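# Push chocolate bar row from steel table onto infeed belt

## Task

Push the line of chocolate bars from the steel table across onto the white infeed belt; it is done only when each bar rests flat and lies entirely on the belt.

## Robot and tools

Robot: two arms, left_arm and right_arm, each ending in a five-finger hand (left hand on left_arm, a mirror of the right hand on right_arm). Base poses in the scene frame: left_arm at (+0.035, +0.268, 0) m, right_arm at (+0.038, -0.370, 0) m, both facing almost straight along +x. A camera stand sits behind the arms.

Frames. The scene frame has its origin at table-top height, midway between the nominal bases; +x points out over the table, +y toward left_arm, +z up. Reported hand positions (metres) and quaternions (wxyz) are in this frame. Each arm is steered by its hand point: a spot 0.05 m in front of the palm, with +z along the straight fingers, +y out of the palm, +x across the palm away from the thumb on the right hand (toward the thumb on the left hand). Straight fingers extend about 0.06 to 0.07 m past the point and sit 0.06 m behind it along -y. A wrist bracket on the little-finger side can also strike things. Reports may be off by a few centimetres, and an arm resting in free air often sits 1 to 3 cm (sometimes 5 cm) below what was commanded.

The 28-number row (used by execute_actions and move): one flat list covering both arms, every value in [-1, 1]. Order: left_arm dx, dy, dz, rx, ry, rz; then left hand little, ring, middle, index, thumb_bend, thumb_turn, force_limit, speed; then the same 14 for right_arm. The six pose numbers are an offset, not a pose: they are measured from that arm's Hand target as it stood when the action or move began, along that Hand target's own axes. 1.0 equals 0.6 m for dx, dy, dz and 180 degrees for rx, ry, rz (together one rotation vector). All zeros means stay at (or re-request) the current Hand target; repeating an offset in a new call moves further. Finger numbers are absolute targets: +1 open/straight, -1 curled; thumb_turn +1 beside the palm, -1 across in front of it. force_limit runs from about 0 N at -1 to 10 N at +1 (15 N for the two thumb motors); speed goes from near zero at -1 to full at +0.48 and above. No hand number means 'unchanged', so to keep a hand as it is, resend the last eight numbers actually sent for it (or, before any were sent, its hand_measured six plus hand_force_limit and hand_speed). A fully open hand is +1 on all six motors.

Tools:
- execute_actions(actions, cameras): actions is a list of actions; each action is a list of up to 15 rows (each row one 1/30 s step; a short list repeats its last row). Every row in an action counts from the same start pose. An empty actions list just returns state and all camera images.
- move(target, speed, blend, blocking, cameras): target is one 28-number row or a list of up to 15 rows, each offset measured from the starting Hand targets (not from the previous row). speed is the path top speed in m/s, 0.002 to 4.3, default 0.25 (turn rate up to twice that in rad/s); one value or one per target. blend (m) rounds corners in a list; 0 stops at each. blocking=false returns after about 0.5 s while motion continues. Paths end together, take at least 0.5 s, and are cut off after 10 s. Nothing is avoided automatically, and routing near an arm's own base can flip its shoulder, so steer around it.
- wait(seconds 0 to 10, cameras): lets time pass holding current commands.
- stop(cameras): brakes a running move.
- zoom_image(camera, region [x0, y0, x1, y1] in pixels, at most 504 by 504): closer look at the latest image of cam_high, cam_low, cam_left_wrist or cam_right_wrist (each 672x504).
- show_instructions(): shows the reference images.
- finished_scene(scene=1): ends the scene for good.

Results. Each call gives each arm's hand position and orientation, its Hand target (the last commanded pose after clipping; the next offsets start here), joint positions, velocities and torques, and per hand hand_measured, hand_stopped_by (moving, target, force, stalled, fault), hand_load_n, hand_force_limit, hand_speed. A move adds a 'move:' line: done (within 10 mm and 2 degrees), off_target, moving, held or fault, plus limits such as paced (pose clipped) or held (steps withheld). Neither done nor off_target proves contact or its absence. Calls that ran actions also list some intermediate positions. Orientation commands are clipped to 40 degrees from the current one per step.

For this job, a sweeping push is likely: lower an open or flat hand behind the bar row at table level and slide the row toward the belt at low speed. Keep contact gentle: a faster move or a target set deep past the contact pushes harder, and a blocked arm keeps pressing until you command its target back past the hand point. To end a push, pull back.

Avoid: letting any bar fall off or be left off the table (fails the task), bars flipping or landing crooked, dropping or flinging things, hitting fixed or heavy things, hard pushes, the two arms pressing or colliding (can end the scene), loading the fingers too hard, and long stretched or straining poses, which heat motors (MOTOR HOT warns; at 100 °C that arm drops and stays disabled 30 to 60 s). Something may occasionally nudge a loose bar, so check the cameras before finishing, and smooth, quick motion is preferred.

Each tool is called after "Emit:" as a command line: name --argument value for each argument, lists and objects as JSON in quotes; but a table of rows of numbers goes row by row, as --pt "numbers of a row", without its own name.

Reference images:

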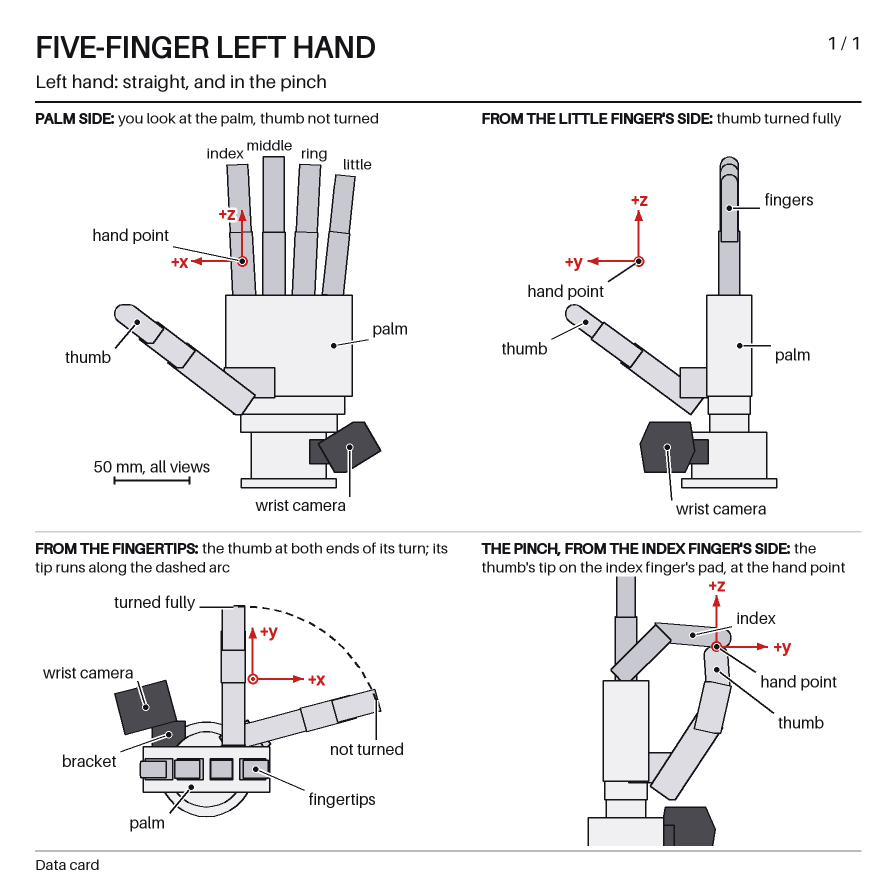

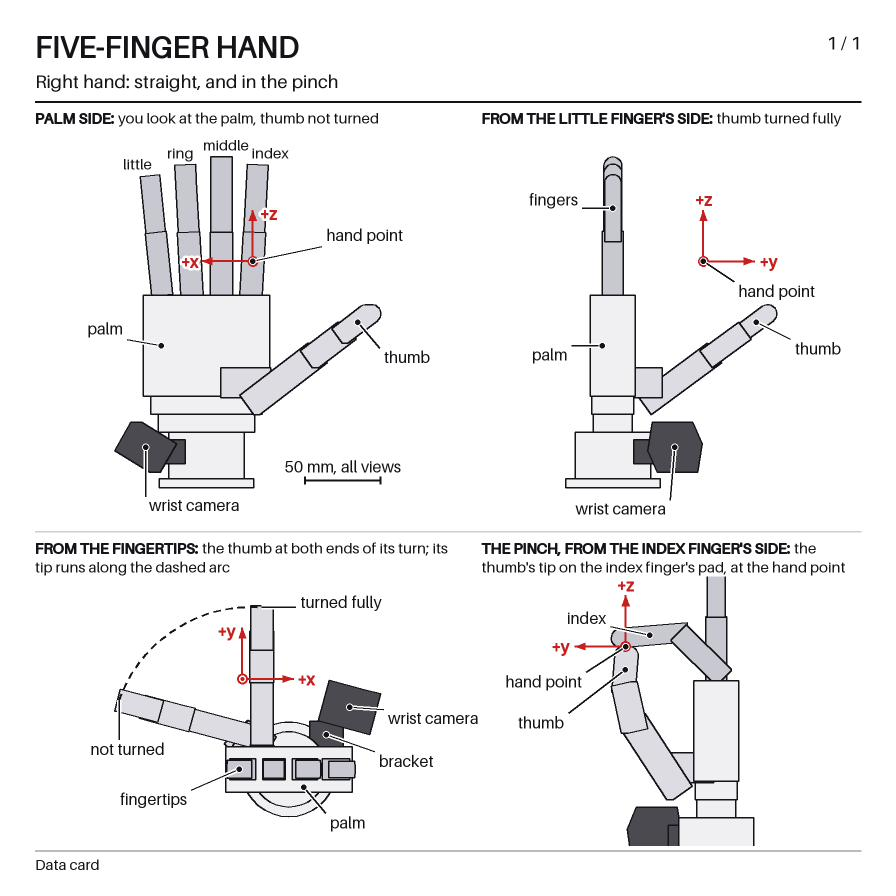

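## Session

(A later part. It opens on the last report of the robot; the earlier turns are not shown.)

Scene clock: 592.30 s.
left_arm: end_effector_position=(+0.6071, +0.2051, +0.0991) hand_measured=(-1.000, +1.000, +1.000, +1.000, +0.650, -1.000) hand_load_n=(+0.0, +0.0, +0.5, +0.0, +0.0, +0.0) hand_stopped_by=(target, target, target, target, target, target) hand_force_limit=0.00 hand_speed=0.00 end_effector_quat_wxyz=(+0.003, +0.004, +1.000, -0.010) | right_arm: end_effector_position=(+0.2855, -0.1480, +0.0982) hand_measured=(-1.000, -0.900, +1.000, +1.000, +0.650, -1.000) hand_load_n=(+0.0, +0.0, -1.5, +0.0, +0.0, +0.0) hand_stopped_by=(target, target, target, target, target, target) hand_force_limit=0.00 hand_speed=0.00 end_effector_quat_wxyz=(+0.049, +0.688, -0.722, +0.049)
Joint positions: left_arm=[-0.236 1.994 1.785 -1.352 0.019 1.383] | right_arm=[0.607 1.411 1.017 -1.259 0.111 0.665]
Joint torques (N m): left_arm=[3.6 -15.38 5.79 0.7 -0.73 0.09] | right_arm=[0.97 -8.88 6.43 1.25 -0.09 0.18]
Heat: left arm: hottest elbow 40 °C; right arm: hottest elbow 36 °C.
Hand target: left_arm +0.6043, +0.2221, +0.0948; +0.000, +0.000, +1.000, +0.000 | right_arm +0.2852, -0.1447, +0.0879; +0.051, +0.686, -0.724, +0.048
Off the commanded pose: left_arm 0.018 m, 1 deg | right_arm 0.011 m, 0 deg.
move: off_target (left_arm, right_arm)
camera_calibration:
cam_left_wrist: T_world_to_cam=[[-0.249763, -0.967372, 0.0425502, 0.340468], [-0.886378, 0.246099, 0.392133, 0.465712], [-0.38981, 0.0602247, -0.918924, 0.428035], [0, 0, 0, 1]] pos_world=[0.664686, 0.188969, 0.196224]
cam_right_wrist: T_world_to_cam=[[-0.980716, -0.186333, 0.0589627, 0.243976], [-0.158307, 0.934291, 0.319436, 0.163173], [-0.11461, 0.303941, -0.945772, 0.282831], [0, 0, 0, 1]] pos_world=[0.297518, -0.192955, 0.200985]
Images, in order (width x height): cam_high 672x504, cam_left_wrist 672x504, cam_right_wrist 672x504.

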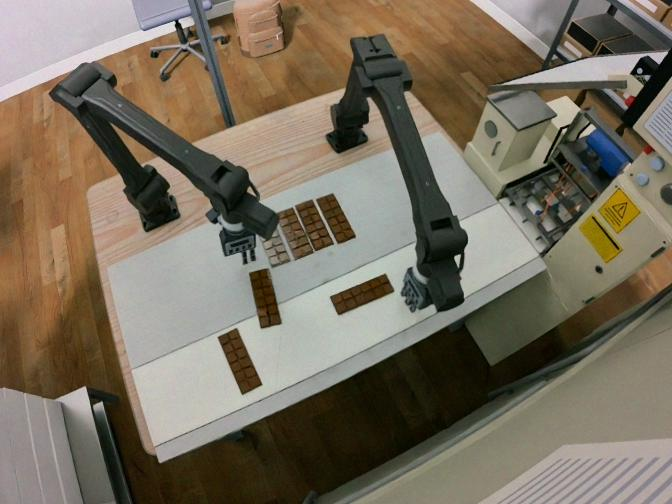

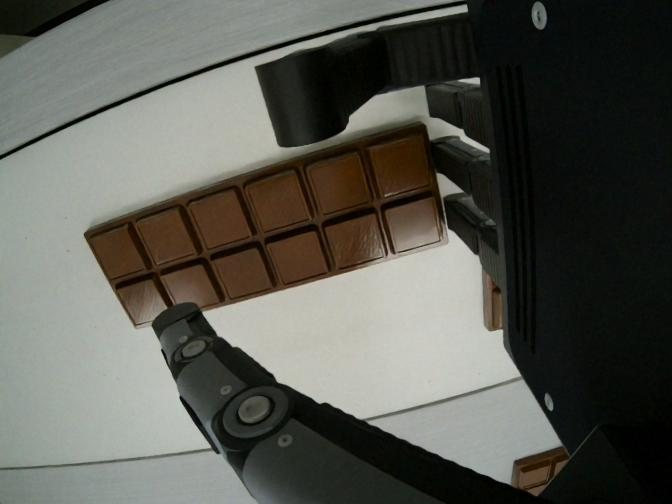

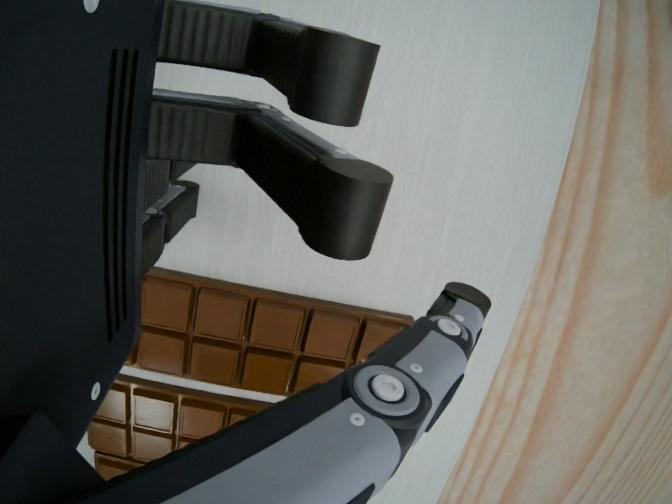

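Emit:
move --pt "0.0072 -0.0702 -0.1087 0 0 0 -1 1 1 1 0.65 -1 0 0 0.0012 0 -0.0083 0 0 0 -1 -0.9 1 1 0.65 -1 0 0" --pt "0.1238 -0.3702 -0.1087 0 0 0 -1 1 1 1 0.65 -1 0 0 0.0025 -0.1415 -0.0182 0 0 0 -1 -0.9 1 1 0.65 -1 0 0" --pt "0.1238 -0.3702 0.0113 0 0 0 -1 1 1 1 0.65 -1 0 0 0.0028 -0.192 -0.0215 0 0 0 -1 -0.9 1 1 0.65 -1 0 0" --pt "0.1238 -0.0702 0 0 0 0 -1 1 1 1 0.65 -1 0 0 0.004 -0.3017 -0.028 0 0 0 -1 -0.9 1 1 0.65 -1 0 0" --speed '[0.15, 0.2, 0.09, 0.1]' --cameras '["cam_high","cam_left_wrist","cam_right_wrist"]'

Emit:
zoom_image --camera "cam_high" --region '[210, 230, 470, 430]'

Scene clock: 612.43 s.
left_arm: end_effector_position=(+0.5327, +0.1643, +0.0986) hand_measured=(-1.000, +1.000, +1.000, +1.000, +0.650, -1.000) hand_load_n=(+0.0, +0.0, +0.5, +0.0, +0.0, +0.0) hand_stopped_by=(target, target, target, target, target, target) hand_force_limit=0.00 hand_speed=0.00 end_effector_quat_wxyz=(+0.003, +0.003, +1.000, -0.010) | right_arm: end_effector_position=(+0.4442, -0.1554, +0.1010) hand_measured=(-1.000, -0.900, +1.000, +1.000, +0.650, -1.000) hand_load_n=(+0.0, +0.0, -2.5, +0.0, +0.0, +0.0) hand_stopped_by=(target, target, target, target, target, target) hand_force_limit=0.00 hand_speed=0.00 end_effector_quat_wxyz=(+0.064, +0.688, -0.721, +0.041)
Joint positions: left_arm=[-0.335 1.832 1.538 -1.265 0.018 1.281] | right_arm=[0.413 1.764 1.445 -1.345 0.12 0.471]
Joint torques (N m): left_arm=[3.49 -13.33 5.64 0.58 -0.69 0.1] | right_arm=[-0.5 -14.62 11.85 0.64 0.2 -0.04]
Heat: left arm: hottest shoulder 39 °C; right arm: hottest elbow 36 °C.
Hand target: left_arm +0.5298, +0.1801, +0.0948; +0.000, +0.000, +1.000, +0.000 | right_arm +0.4658, -0.1543, +0.1048; +0.051, +0.686, -0.724, +0.048
Off the commanded pose: left_arm 0.016 m, 1 deg | right_arm 0.022 m, 2 deg.
move: off_target (left_arm, right_arm)
camera_calibration:
cam_left_wrist: T_world_to_cam=[[-0.247201, -0.968033, 0.0424732, 0.281279], [-0.886906, 0.243702, 0.392436, 0.410741], [-0.390242, 0.0593407, -0.918798, 0.40146], [0, 0, 0, 1]] pos_world=[0.590487, 0.148366, 0.195724]
cam_right_wrist: T_world_to_cam=[[-0.978479, -0.184063, 0.0932724, 0.393953], [-0.146325, 0.937642, 0.315303, 0.189926], [-0.145492, 0.29487, -0.944396, 0.318118], [0, 0, 0, 1]] pos_world=[0.45955, -0.199374, 0.2038]
Images, in order (width x height): cam_high 672x504, cam_left_wrist 672x504, cam_right_wrist 672x504.

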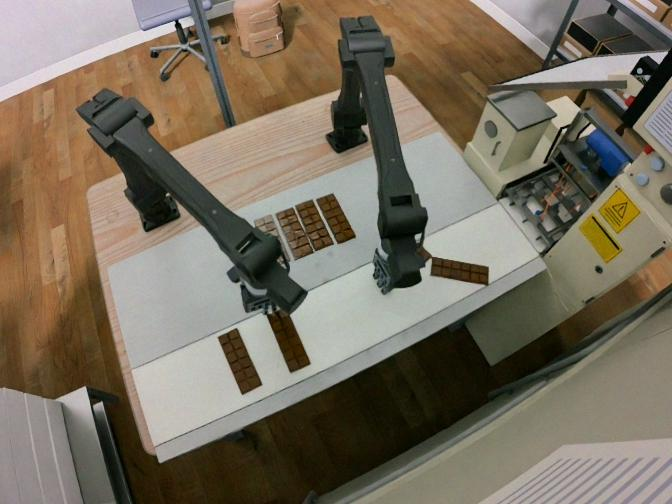

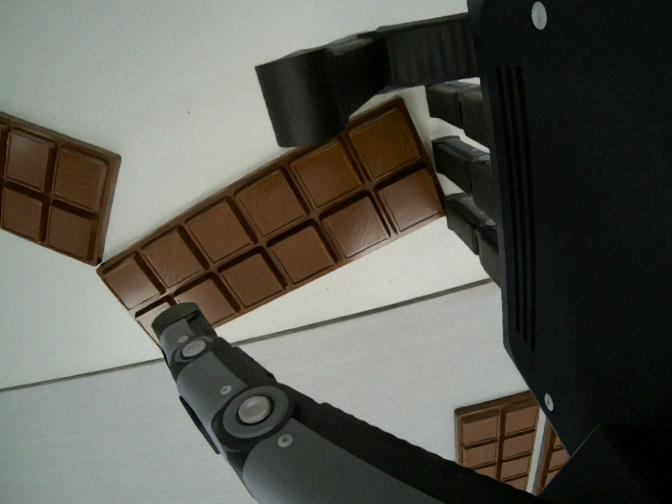

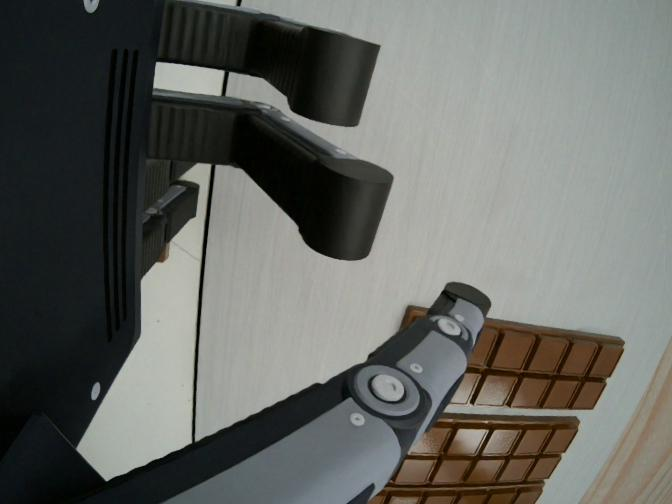

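Scaled by 1.938 from the camera's 672x504 image, which has a finer 960x720 frame.

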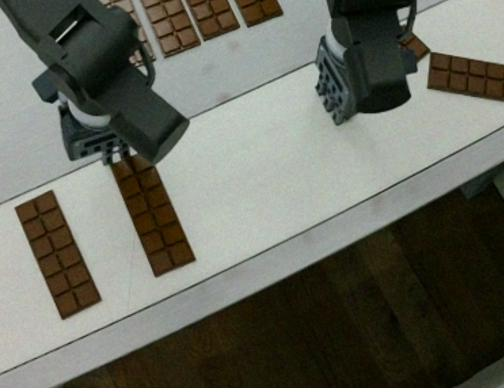

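Emit:
move --pt "0 -0.05 -0.0917 0 0 0 -1 1 1 1 0.65 -1 0 0 0.0107 0.1432 -0.0747 0 0 0 -1 -0.9 1 1 0.65 -1 0 0" --pt "0.2167 -0.1167 -0.1583 -0.017 -0.0178 -0.2426 -1 1 1 1 0.65 -1 0 0 -0.0447 0.2798 -0.1077 0 0 0 -1 -0.9 1 1 0.65 -1 0 0" --pt "0.6217 -0.1617 -0.0917 -0.0339 -0.0355 -0.4852 -1 -0.9 1 1 0.65 -1 0 0 -0.1175 0.5372 -0.0758 0 0 0 -1 -0.9 1 1 0.65 -1 0 0" --pt "0.6217 -0.1617 0.008 -0.0339 -0.0355 -0.4852 -1 -0.9 1 1 0.65 -1 0 0 -0.1295 0.5372 0.01 0 0 0 -1 -0.9 1 1 0.65 -1 0 0" --speed '[0.2, 0.4, 0.35, 0.08]' --blend '[0.02, 0.03, 0, 0]' --cameras '["cam_high","cam_left_wrist","cam_right_wrist"]'

Emit:
zoom_image --camera "cam_high" --region '[210, 230, 470, 430]'

Emit:
zoom_image --camera "cam_high" --region '[180, 130, 420, 310]'

Scene clock: 659.43 s.
left_arm: end_effector_position=(+0.2018, +0.0996, +0.1525) hand_measured=(-1.000, +1.000, +1.000, +1.000, +0.650, -1.000) hand_load_n=(+0.0, +0.0, +0.0, +0.0, +0.0, +0.0) hand_stopped_by=(target, target, target, target, target, target) hand_force_limit=0.00 hand_speed=0.00 end_effector_quat_wxyz=(+0.027, -0.594, +0.802, +0.053) | right_arm: end_effector_position=(+0.1499, -0.0629, +0.1386) hand_measured=(-1.000, -0.900, +1.000, +1.000, +0.650, -1.000) hand_load_n=(+0.0, +0.0, +0.0, +0.0, +0.0, +0.0) hand_stopped_by=(target, target, target, target, target, target) hand_force_limit=0.00 hand_speed=0.00 end_effector_quat_wxyz=(+0.059, +0.688, -0.721, +0.050)
Joint positions: left_arm=[-0.686 1.158 0.932 -1.431 -0.082 -0.353] | right_arm=[1.045 1.319 1.037 -1.43 0.062 1.102]
Joint torques (N m): left_arm=[2.84 -3.02 8.77 0.58 -0.14 0.05] | right_arm=[0.91 -10.17 7.17 0.66 -0.09 0.16]
Heat: left arm: hottest shoulder 39 °C; right arm: hottest elbow 37 °C.
Hand target: left_arm +0.2119, +0.0965, +0.1559; +0.030, -0.594, +0.803, +0.045 (not the last commanded pose) | right_arm +0.1480, -0.0612, +0.1399; +0.051, +0.686, -0.724, +0.048 (not the last commanded pose)
Off the commanded pose: left_arm 0.079 m, 15 deg | right_arm 0.051 m, 1 deg.
move: held (left_arm; a check stopped the path), off_target (right_arm); path passed 2 of 4 targets; target 3's new numbers were not sent; limits=held
pose unreachable (left arm): on one or more control steps of this call, first in action 0 (counted from 0), this arm could not follow its commanded pose, so it was not sent that pose on those steps. It may still have moved: this result reports where it is.
cause: moving toward the commanded pose would bring a part of the arm too close to another arm (a part of this arm just beyond joint 4 (wrist pitch) and a part of the right arm just beyond its joint 4 (wrist pitch), 31 mm apart when this arm was first held).
camera_calibration:
cam_left_wrist: T_world_to_cam=[[0.85649, -0.513484, -0.0525295, -0.118903], [-0.473189, -0.821759, 0.317497, 0.145933], [-0.206196, -0.247077, -0.946803, 0.323314], [0, 0, 0, 1]] pos_world=[0.23756, 0.13875, 0.253535]
cam_right_wrist: T_world_to_cam=[[-0.979897, -0.185028, 0.0746098, 0.122288], [-0.153891, 0.939008, 0.307541, 0.0505136], [-0.126963, 0.289876, -0.948605, 0.281086], [0, 0, 0, 1]] pos_world=[0.163291, -0.106286, 0.24198]
Images, in order (width x height): cam_high 672x504, cam_left_wrist 672x504, cam_right_wrist 672x504.

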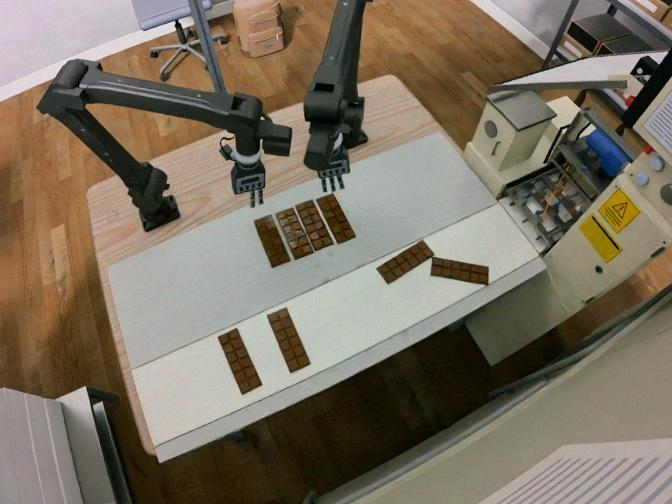

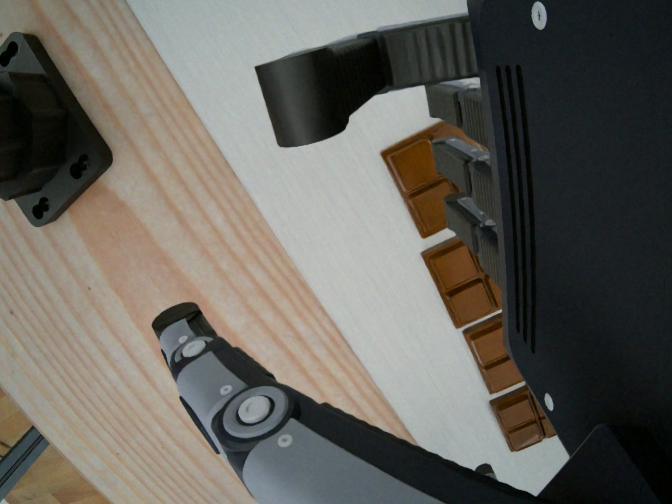

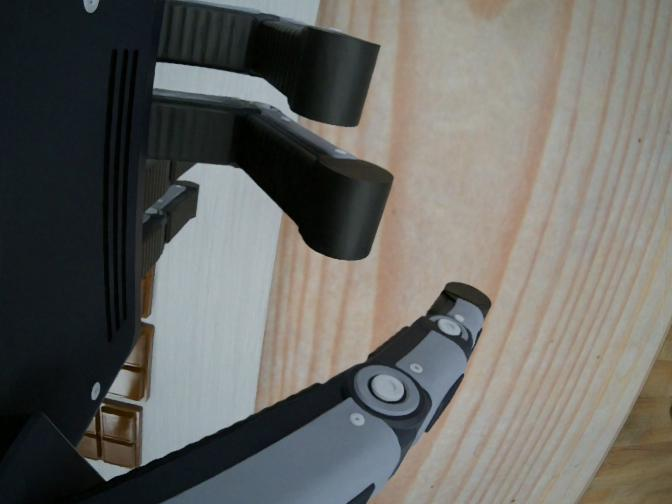

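Scaled by 1.938 from the camera's 672x504 image, which has a finer 960x720 frame.

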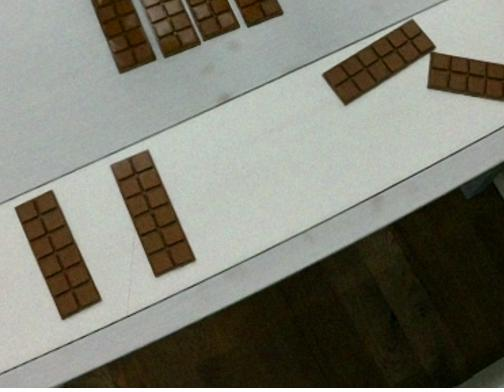

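Scaled by 2.100 from the camera's 672x504 image, which has a finer 960x720 frame.

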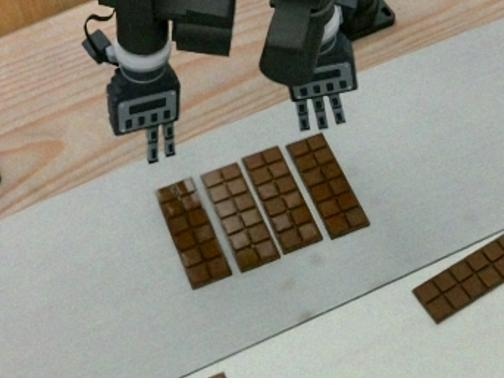

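Emit:
move --pt "0 0 0 0 0 0 -1 -0.9 1 1 0.65 -1 0 0 -0.012 0 0.0857 0 0 0 -1 -0.9 1 1 0.65 -1 0 0" --pt "0 0 0 0 0 0 -1 -0.9 1 1 0.65 -1 0 0 -0.0077 -0.067 0.0728 0 0 0 -1 -0.9 1 1 0.65 -1 0 0" --pt "0.0492 0.0807 0.0078 0.0019 -0.0105 -0.081 -1 -0.9 1 1 0.65 -1 0 0 0.0088 -0.5317 0.0603 0 0 0 -1 -0.9 1 1 0.65 -1 0 0" --speed '[0.08, 0.07, 0.12]' --blend '[0, 0.01, 0]' --cameras '["cam_high","cam_left_wrist","cam_right_wrist"]'

Emit:
zoom_image --camera "cam_high" --region '[200, 170, 460, 370]'

Scene clock: 681.70 s.
left_arm: end_effector_position=(+0.1629, +0.0804, +0.1511) hand_measured=(-1.000, -0.900, +1.000, +1.000, +0.650, -1.000) hand_load_n=(+0.0, +0.0, +0.0, +0.0, +0.0, +0.5) hand_stopped_by=(target, target, target, target, target, target) hand_force_limit=0.00 hand_speed=0.00 end_effector_quat_wxyz=(-0.048, +0.690, -0.721, -0.046) | right_arm: end_effector_position=(+0.3398, -0.0858, +0.1097) hand_measured=(-1.000, -0.900, +0.972, +1.000, +0.650, -1.000) hand_load_n=(+0.0, +0.0, -29.5, -7.5, +0.0, -0.5) hand_stopped_by=(target, target, target, target, target, target) hand_force_limit=0.00 hand_speed=0.00 end_effector_quat_wxyz=(+0.159, +0.716, -0.679, -0.024)
Joint positions: left_arm=[-0.817 1.062 0.87 -1.468 -0.099 -0.738] | right_arm=[0.615 1.789 1.437 -1.542 0.013 0.57]
Joint torques (N m): left_arm=[1.38 -3.66 6.38 -0.01 -0.17 -0.13] | right_arm=[-7.18 -14.33 18.55 4.88 3.92 0.25]
Heat: left arm: hottest shoulder 37 °C; right arm: hottest elbow 38 °C.
Hand target: left_arm +0.1569, +0.0830, +0.1501; -0.050, +0.690, -0.721, -0.048 | right_arm +0.4661, -0.0884, +0.1050; +0.051, +0.686, -0.724, +0.048
Off the commanded pose: left_arm 0.007 m, 0 deg | right_arm 0.126 m, 16 deg.
move: off_target (right_arm)
camera_calibration:
cam_left_wrist: T_world_to_cam=[[0.958422, -0.285249, -0.00780687, -0.13726], [-0.271705, -0.92059, 0.280519, 0.0928401], [-0.0872048, -0.266734, -0.959817, 0.293444], [0, 0, 0, 1]] pos_world=[0.182367, 0.124586, 0.254537]
cam_right_wrist: T_world_to_cam=[[-0.911021, -0.254551, 0.324414, 0.249508], [-0.149631, 0.93717, 0.315157, 0.107752], [-0.384254, 0.238572, -0.89187, 0.361164], [0, 0, 0, 1]] pos_world=[0.382209, -0.123634, 0.207209]
Images, in order (width x height): cam_high 672x504, cam_left_wrist 672x504, cam_right_wrist 672x504.

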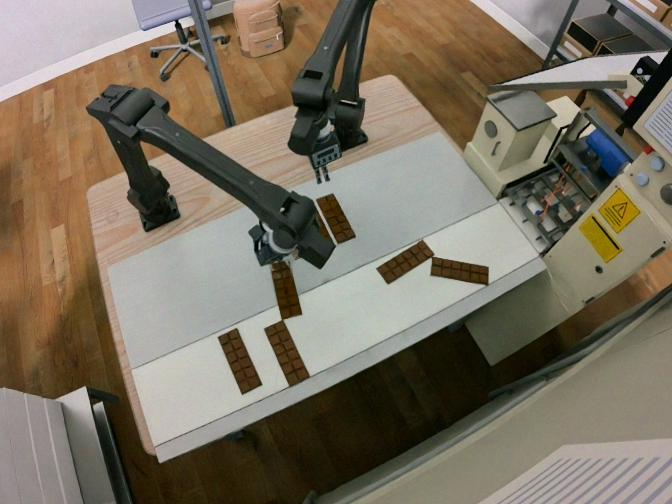

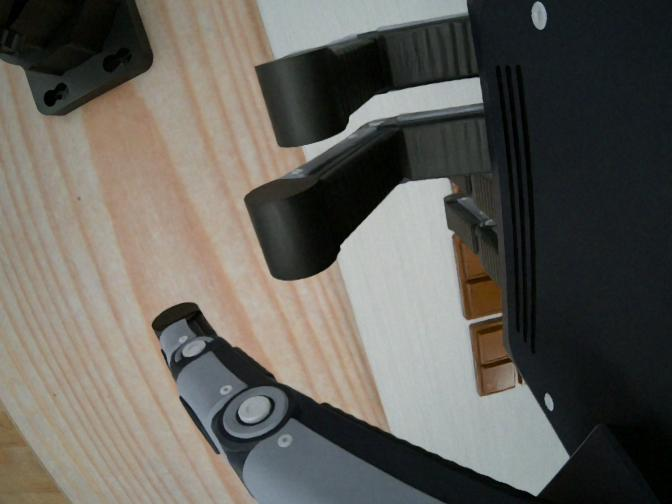

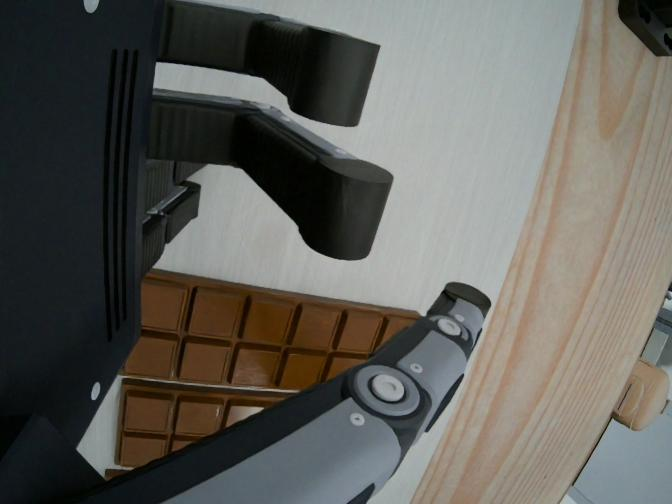

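Scaled by 1.938 from the camera's 672x504 image, which has a finer 960x720 frame.

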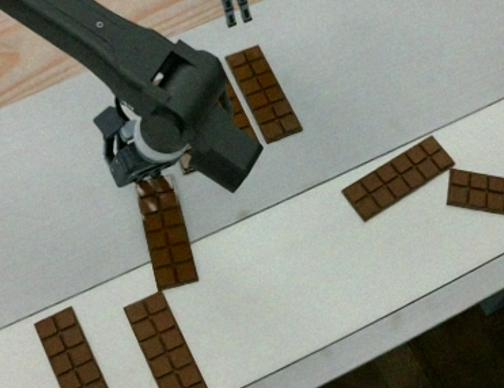

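Emit:
move --pt "0.0139 0 0.099 0 0 0 -1 -0.9 1 1 0.65 -1 0 0 0.0065 0.2017 0.001 0 0 0 -1 -0.9 1 1 0.65 -1 0 0" --pt "0.0139 0 0.099 0 0 0 -1 -0.9 1 1 0.65 -1 0 0 0.0192 0.2433 -0.073 0 0 0 -1 -0.9 1 1 0.65 -1 0 0" --speed '[0.07, 0.15]' --cameras '["cam_high","cam_left_wrist","cam_right_wrist"]'

Emit:
zoom_image --camera "cam_high" --region '[200, 170, 460, 410]'

Scene clock: 692.80 s.
left_arm: end_effector_position=(+0.1598, +0.0836, +0.0977) hand_measured=(-1.000, -0.900, +1.000, +1.000, +0.650, -1.000) hand_load_n=(+0.0, +0.0, -0.5, +0.0, +0.0, +0.0) hand_stopped_by=(target, target, target, target, target, target) hand_force_limit=0.00 hand_speed=0.00 end_effector_quat_wxyz=(-0.049, +0.690, -0.720, -0.042) | right_arm: end_effector_position=(+0.3195, -0.0906, +0.1443) hand_measured=(-1.000, -0.900, +0.976, +1.000, +0.650, -1.000) hand_load_n=(+0.0, +0.0, +0.0, +0.0, +0.0, +0.5) hand_stopped_by=(target, target, target, target, target, target) hand_force_limit=0.00 hand_speed=0.00 end_effector_quat_wxyz=(+0.056, +0.689, -0.721, +0.048)
Joint positions: left_arm=[-0.817 1.086 0.742 -1.308 -0.1 -0.738] | right_arm=[0.67 1.539 1.282 -1.416 0.106 0.727]
Joint torques (N m): left_arm=[1.44 -1.61 6.01 0.77 -0.14 -0.14] | right_arm=[0.85 -13.39 8.91 0.16 -0.11 0.18]
Heat: left arm: hottest shoulder 37 °C; right arm: hottest wrist yaw 42 °C.
Hand target: left_arm +0.1570, +0.0831, +0.0901; -0.050, +0.690, -0.720, -0.048 | right_arm +0.3200, -0.0858, +0.1499; +0.051, +0.686, -0.724, +0.048
Off the commanded pose: left_arm 0.008 m, 1 deg | right_arm 0.007 m, 1 deg.
move: done
camera_calibration:
cam_left_wrist: T_world_to_cam=[[0.958638, -0.284628, -0.000347583, -0.134702], [-0.272858, -0.919343, 0.283472, 0.109696], [-0.0810035, -0.271652, -0.95898, 0.242122], [0, 0, 0, 1]] pos_world=[0.178675, 0.128281, 0.201048]
cam_right_wrist: T_world_to_cam=[[-0.979848, -0.186668, 0.0710846, 0.283266], [-0.155812, 0.936974, 0.312735, 0.100658], [-0.124982, 0.295357, -0.947177, 0.315674], [0, 0, 0, 1]] pos_world=[0.332695, -0.134674, 0.247384]
Images, in order (width x height): cam_high 672x504, cam_left_wrist 672x504, cam_right_wrist 672x504.

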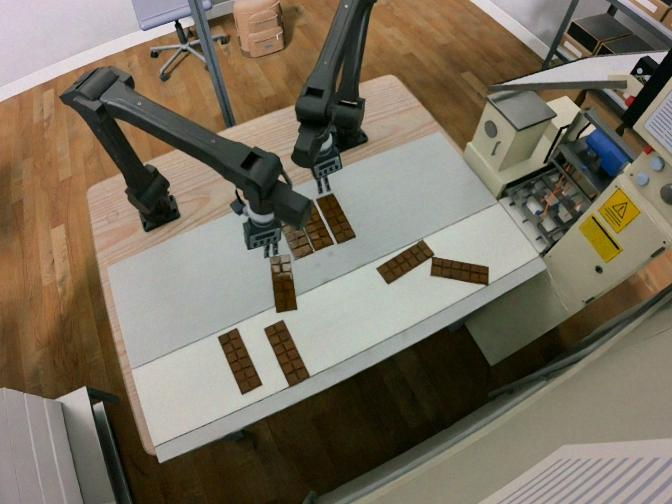

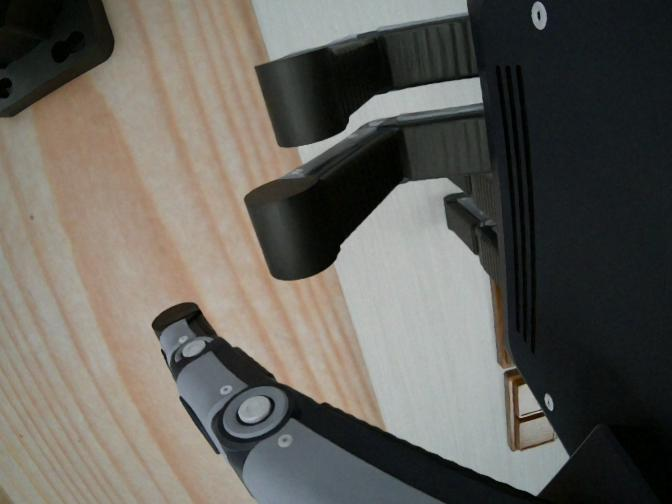

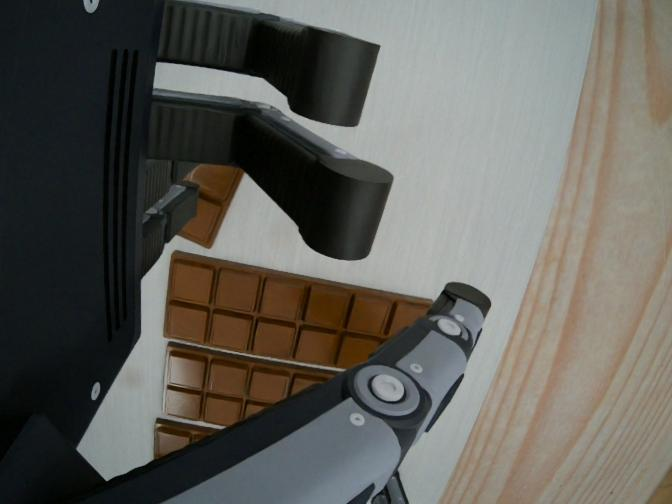

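Scaled by 1.938 from the camera's 672x504 image, which has a finer 960x720 frame.

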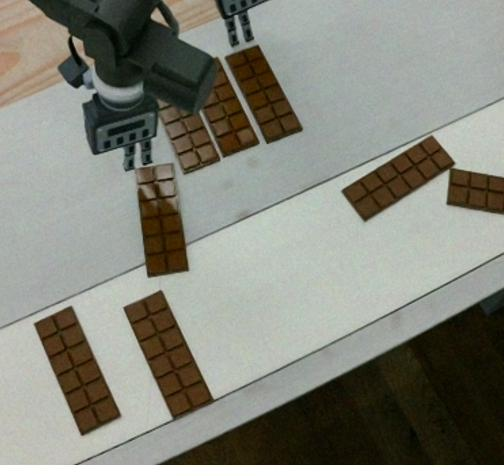

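Emit:
move --pt "0 0 -0.02 0 0 0 -1 -0.9 1 1 0.65 -1 0 0 0.0048 -0.1335 -0.0332 0 0 0 -1 -0.9 1 1 0.65 -1 0 0" --pt "0 0 -0.02 0 0 0 -1 -0.9 1 1 0.65 -1 0 0 -0.0068 -0.3787 0.0157 0 0 0 -1 -0.9 1 1 0.65 -1 0 0" --pt "0 0 -0.02 0 0 0 -1 -0.9 1 1 0.65 -1 0 0 -0.0183 -0.3787 0.0982 0 0 0 -1 -0.9 1 1 0.65 -1 0 0" --pt "0 0 -0.02 0 0 0 -1 -0.9 1 1 0.65 -1 0 0 0.0907 -0.3843 0.1 0 0 0 -1 -0.9 1 1 0.65 -1 0 0" --pt "0 0 -0.02 0 0 0 -1 -0.9 1 1 0.65 -1 0 0 0.0968 -0.4055 -0.012 0 0 0 -1 -0.9 1 1 0.65 -1 0 0" --speed '[0.25, 0.25, 0.09, 0.08, 0.15]' --blend '[0.02, 0, 0, 0, 0]' --cameras '["cam_high","cam_right_wrist"]'

Emit:
zoom_image --camera "cam_high" --region '[200, 170, 460, 410]'

Scene clock: 751.13 s.
left_arm: end_effector_position=(+0.1566, +0.0854, +0.0983) hand_measured=(-1.000, -0.900, +1.000, +1.000, +0.650, -1.000) hand_load_n=(+0.0, +0.0, +0.0, +0.0, +0.0, +0.0) hand_stopped_by=(target, target, target, target, target, target) hand_force_limit=0.00 hand_speed=0.00 end_effector_quat_wxyz=(-0.049, +0.690, -0.720, -0.049) | right_arm: end_effector_position=(+0.5463, -0.1552, +0.1541) hand_measured=(-1.000, -0.900, +0.976, +1.000, +0.650, -1.000) hand_load_n=(+0.0, +0.0, +0.0, +0.0, +0.0, +0.0) hand_stopped_by=(target, target, target, target, target, target) hand_force_limit=0.00 hand_speed=0.00 end_effector_quat_wxyz=(+0.064, +0.684, -0.725, +0.041)
Joint positions: left_arm=[-0.822 1.086 0.742 -1.322 -0.101 -0.744] | right_arm=[0.345 1.985 1.914 -1.585 0.127 0.414]
Joint torques (N m): left_arm=[1.32 -2.2 7.92 -0.08 -0.06 -0.13] | right_arm=[0.03 -19.9 12.48 0.14 0.1 -0.08]
Heat: left arm: hottest elbow 36 °C; right arm: hottest elbow 38 °C.
Hand target: left_arm +0.1569, +0.0813, +0.1020; -0.050, +0.690, -0.720, -0.048 | right_arm +0.5599, -0.1551, +0.1651; +0.051, +0.686, -0.724, +0.048
Off the commanded pose: left_arm 0.005 m, 0 deg | right_arm 0.018 m, 2 deg.
move: off_target (right_arm)
camera_calibration:
cam_right_wrist: T_world_to_cam=[[-0.980461, -0.173784, 0.0921732, 0.491781], [-0.136963, 0.939405, 0.31426, 0.183274], [-0.141201, 0.295495, -0.944852, 0.38093], [0, 0, 0, 1]] pos_world=[0.561062, -0.199268, 0.256998]
Images, in order (width x height): cam_high 672x504, cam_right_wrist 672x504.

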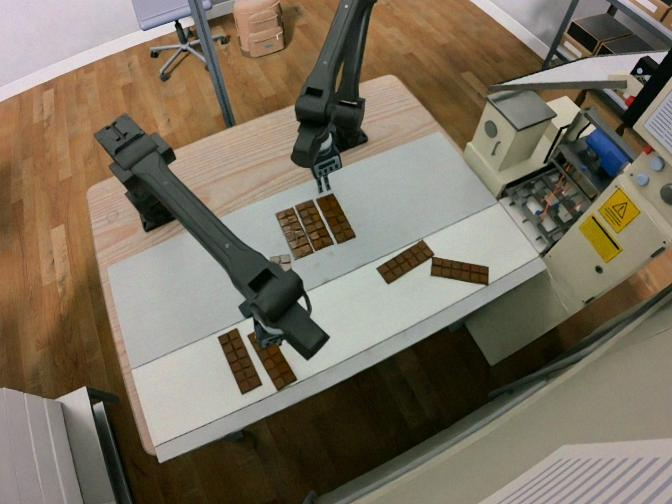

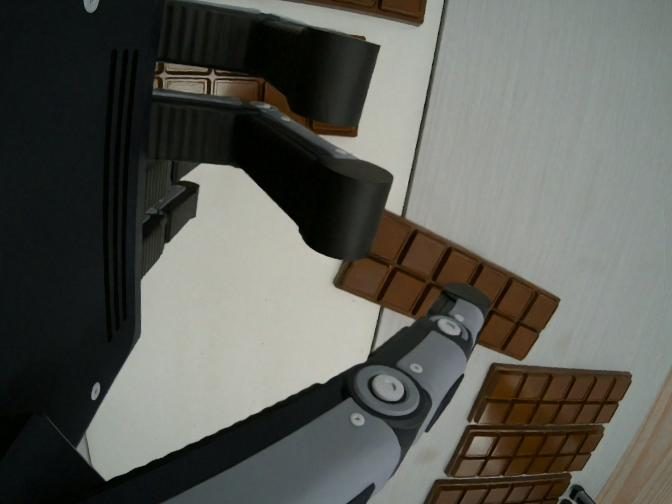

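Scaled by 1.938 from the camera's 672x504 image, which has a finer 960x720 frame.

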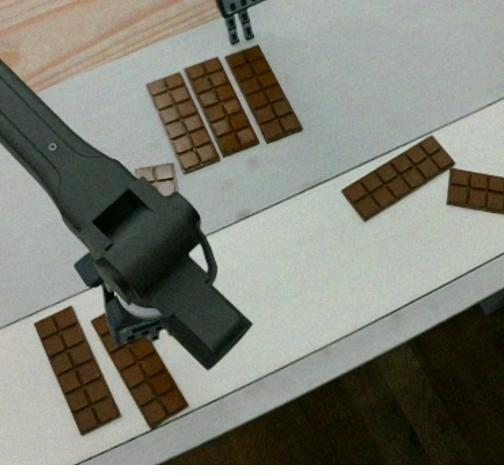

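Emit:
move --pt "0 0 0 0 0 0 -1 -0.9 1 1 0.65 -1 0 0 0.0458 -0.1613 0.032 0 0 0 -1 -0.9 1 1 0.65 -1 0 0" --pt "0 0 0 0 0 0 -1 -0.9 1 1 0.65 -1 0 0 0.0315 -0.1613 0.1343 0 0 0 -1 -0.9 1 1 0.65 -1 0 0" --pt "0 0 0 0 0 0 -1 -0.9 1 1 0.65 -1 0 0 0.0315 -0.0945 0.1343 0 0 0 -1 -0.9 1 1 0.65 -1 0 0" --pt "0 0 0 0 0 0 -1 -0.9 1 1 0.65 -1 0 0 0.0498 -0.128 0.0158 0 0 0 -1 -0.9 1 1 0.65 -1 0 0" --pt "0 0 0 0 0 0 -1 -0.9 1 1 0.65 -1 0 0 -0.094 0.4886 0.0123 0 0 0 -1 -0.9 1 1 0.65 -1 0 0" --pt "0 0 0 0 0 0 -1 -0.9 1 1 0.65 -1 0 0 -0.1083 0.4886 0.1147 0 0 0 -1 -0.9 1 1 0.65 -1 0 0" --speed '[0.2, 0.09, 0.07, 0.2, 0.3, 0.09]' --blend '[0, 0, 0, 0.02, 0, 0]' --cameras '["cam_high","cam_right_wrist"]'

Emit:
zoom_image --camera "cam_high" --region '[200, 170, 460, 410]'

Scene clock: 783.37 s.
left_arm: end_effector_position=(+0.1566, +0.0854, +0.0983) hand_measured=(-1.000, -0.900, +1.000, +1.000, +0.650, -1.000) hand_load_n=(+0.5, +0.0, +0.0, +0.0, +0.0, +0.0) hand_stopped_by=(target, target, target, target, target, target) hand_force_limit=0.00 hand_speed=0.00 end_effector_quat_wxyz=(-0.049, +0.690, -0.720, -0.049) | right_arm: end_effector_position=(+0.2698, -0.0875, +0.0984) hand_measured=(-1.000, -0.900, +0.976, +1.000, +0.650, -1.000) hand_load_n=(+0.0, +0.0, -1.5, +0.0, +0.0, +0.0) hand_stopped_by=(target, target, target, target, target, target) hand_force_limit=0.00 hand_speed=0.00 end_effector_quat_wxyz=(+0.049, +0.689, -0.721, +0.047)
Joint positions: left_arm=[-0.822 1.086 0.742 -1.322 -0.101 -0.744] | right_arm=[0.752 1.481 1.091 -1.279 0.094 0.807]
Joint torques (N m): left_arm=[1.26 -2.26 7.92 -0.1 -0.06 -0.13] | right_arm=[0.73 -10.29 6.42 1.25 0.03 0.18]
Heat: left arm: hottest elbow 36 °C; right arm: hottest elbow 40 °C.
Hand target: left_arm +0.1569, +0.0813, +0.1020; -0.050, +0.690, -0.720, -0.048 | right_arm +0.2700, -0.0851, +0.0879; +0.051, +0.686, -0.724, +0.048
Off the commanded pose: left_arm 0.006 m, 0 deg | right_arm 0.011 m, 1 deg.
move: off_target (right_arm)
camera_calibration:
cam_right_wrist: T_world_to_cam=[[-0.980124, -0.188518, 0.0617926, 0.239167], [-0.15917, 0.933172, 0.322264, 0.103901], [-0.118416, 0.306023, -0.944631, 0.263968], [0, 0, 0, 1]] pos_world=[0.282209, -0.132651, 0.20109]
Images, in order (width x height): cam_high 672x504, cam_right_wrist 672x504.

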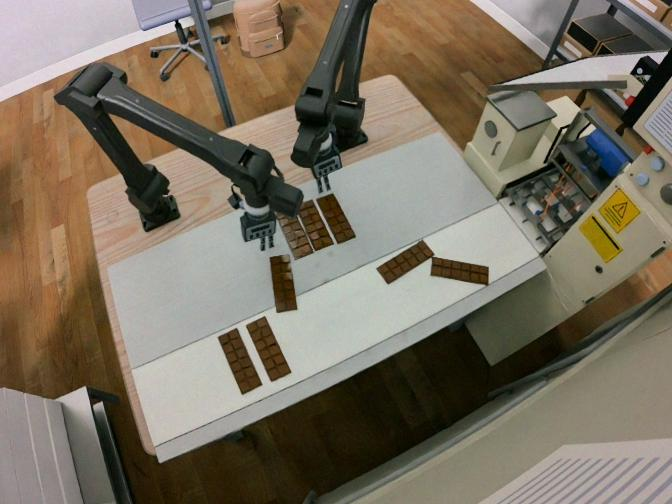

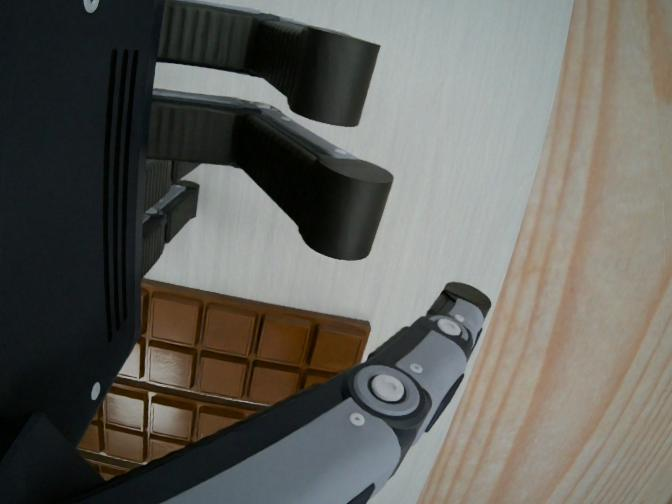

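Scaled by 1.938 from the camera's 672x504 image, which has a finer 960x720 frame.

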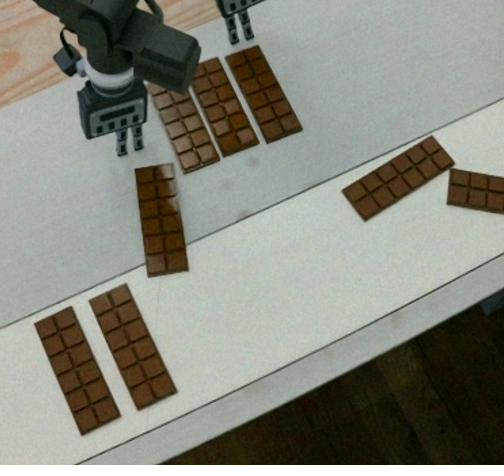

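Emit:
move --pt "0 0 0 0 0 0 -1 -0.9 1 1 0.65 -1 0 0 0.0082 -0.0672 -0.0125 0 0 0 -1 -0.9 1 1 0.65 -1 0 0" --pt "-0.0135 0 -0.0957 0 0 0 -1 -0.9 1 1 0.65 -1 0 0 0.0357 -0.3287 -0.0253 0 0 0 -1 -0.9 1 1 0.65 -1 0 0" --pt "-0.0135 0 -0.0957 0 0 0 -1 -0.9 1 1 0.65 -1 0 0 0.0542 -0.1857 -0.0968 0 0 0 -1 -0.9 1 1 0.65 -1 0 0" --pt "0.1905 0.001 -0.0992 0 0 0 -1 -0.9 1 1 0.65 -1 0 0 0.3065 -0.165 -0.1457 0 0 0 -1 -0.9 1 1 0.65 -1 0 0" --pt "0.2033 0.001 -0.0083 0 0 0 -1 -0.9 1 1 0.65 -1 0 0 0.3065 -0.165 -0.1457 0 0 0 -1 -0.9 1 1 0.65 -1 0 0" --speed '[0.07, 0.1, 0.15, 0.25, 0.09]' --blend '[0.01, 0, 0.02, 0, 0]' --cameras '["cam_high","cam_left_wrist","cam_right_wrist"]'

Emit:
zoom_image --camera "cam_high" --region '[200, 170, 460, 410]'

Scene clock: 814.13 s.
left_arm: end_effector_position=(+0.1539, -0.0398, +0.0977) hand_measured=(-1.000, -0.900, +1.000, +1.000, +0.650, -1.000) hand_load_n=(+0.0, +0.0, -0.5, +0.0, -0.5, +0.0) hand_stopped_by=(target, target, target, target, target, target) hand_force_limit=0.00 hand_speed=0.00 end_effector_quat_wxyz=(-0.047, +0.690, -0.721, -0.043) | right_arm: end_effector_position=(+0.3639, -0.2562, +0.1999) hand_measured=(-1.000, -0.900, +0.976, +1.000, +0.650, -1.000) hand_load_n=(+0.0, +0.0, +0.5, +0.0, +0.0, +0.0) hand_stopped_by=(target, target, target, target, target, target) hand_force_limit=0.00 hand_speed=0.00 end_effector_quat_wxyz=(+0.047, +0.684, -0.726, +0.051)
Joint positions: left_arm=[-1.079 1.36 0.965 -1.281 -0.072 -0.997] | right_arm=[0.266 1.394 1.278 -1.49 0.134 0.334]
Joint torques (N m): left_arm=[1.49 -5.13 6.06 0.57 -0.12 -0.13] | right_arm=[0.03 -11.52 7.58 0.24 -0.02 -0.07]
Heat: left arm: hottest elbow 38 °C; right arm: hottest elbow 38 °C.
Hand target: left_arm +0.1511, -0.0400, +0.0899; -0.050, +0.690, -0.720, -0.048 | right_arm +0.3599, -0.2599, +0.2002; +0.051, +0.686, -0.724, +0.048
Off the commanded pose: left_arm 0.008 m, 1 deg | right_arm 0.006 m, 1 deg.
move: done
camera_calibration:
cam_left_wrist: T_world_to_cam=[[0.958039, -0.286615, -0.00356914, -0.163854], [-0.273682, -0.91837, 0.285821, -0.00541428], [-0.0851985, -0.272851, -0.958276, 0.208588], [0, 0, 0, 1]] pos_world=[0.173268, 0.00497806, 0.200847]
cam_right_wrist: T_world_to_cam=[[-0.983263, -0.174538, 0.0522537, 0.300066], [-0.149296, 0.936263, 0.317998, 0.241679], [-0.104426, 0.304874, -0.94665, 0.417697], [0, 0, 0, 1]] pos_world=[0.374744, -0.301248, 0.30288]
Images, in order (width x height): cam_high 672x504, cam_left_wrist 672x504, cam_right_wrist 672x504.

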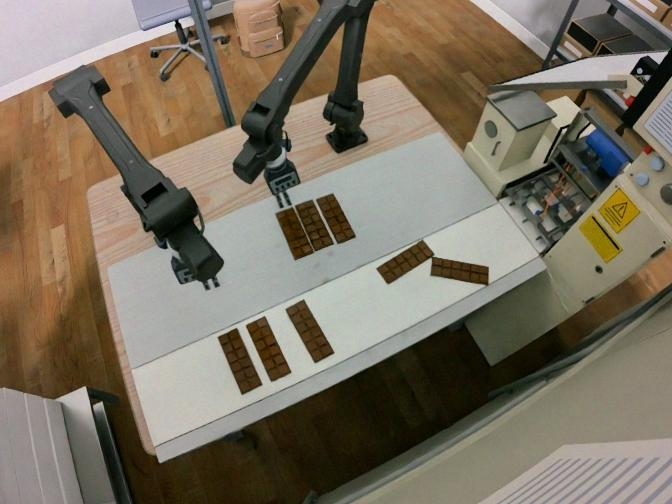

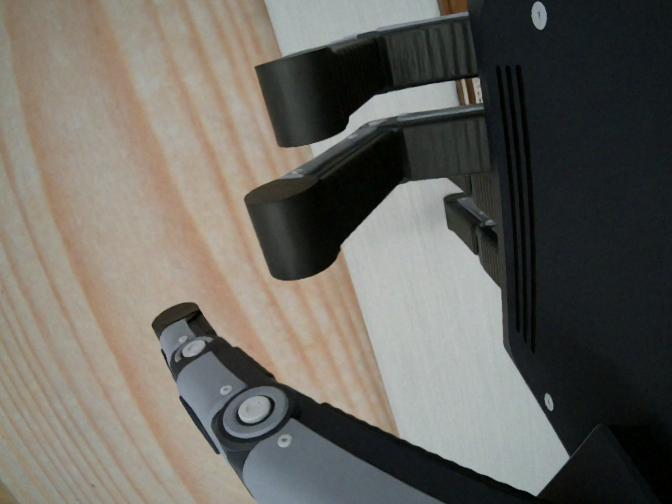

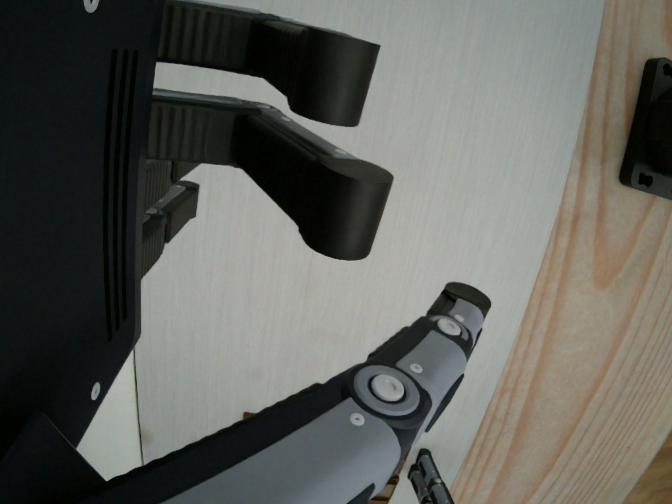

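Scaled by 1.938 from the camera's 672x504 image, which has a finer 960x720 frame.

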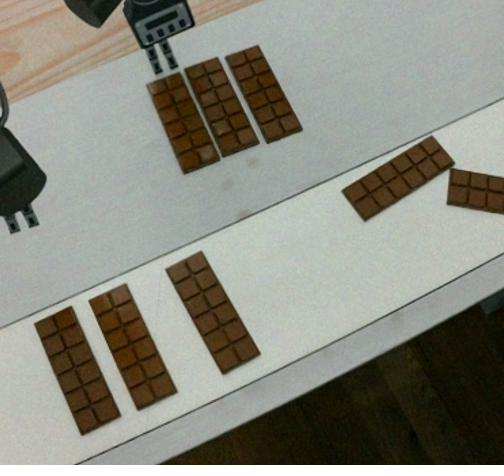

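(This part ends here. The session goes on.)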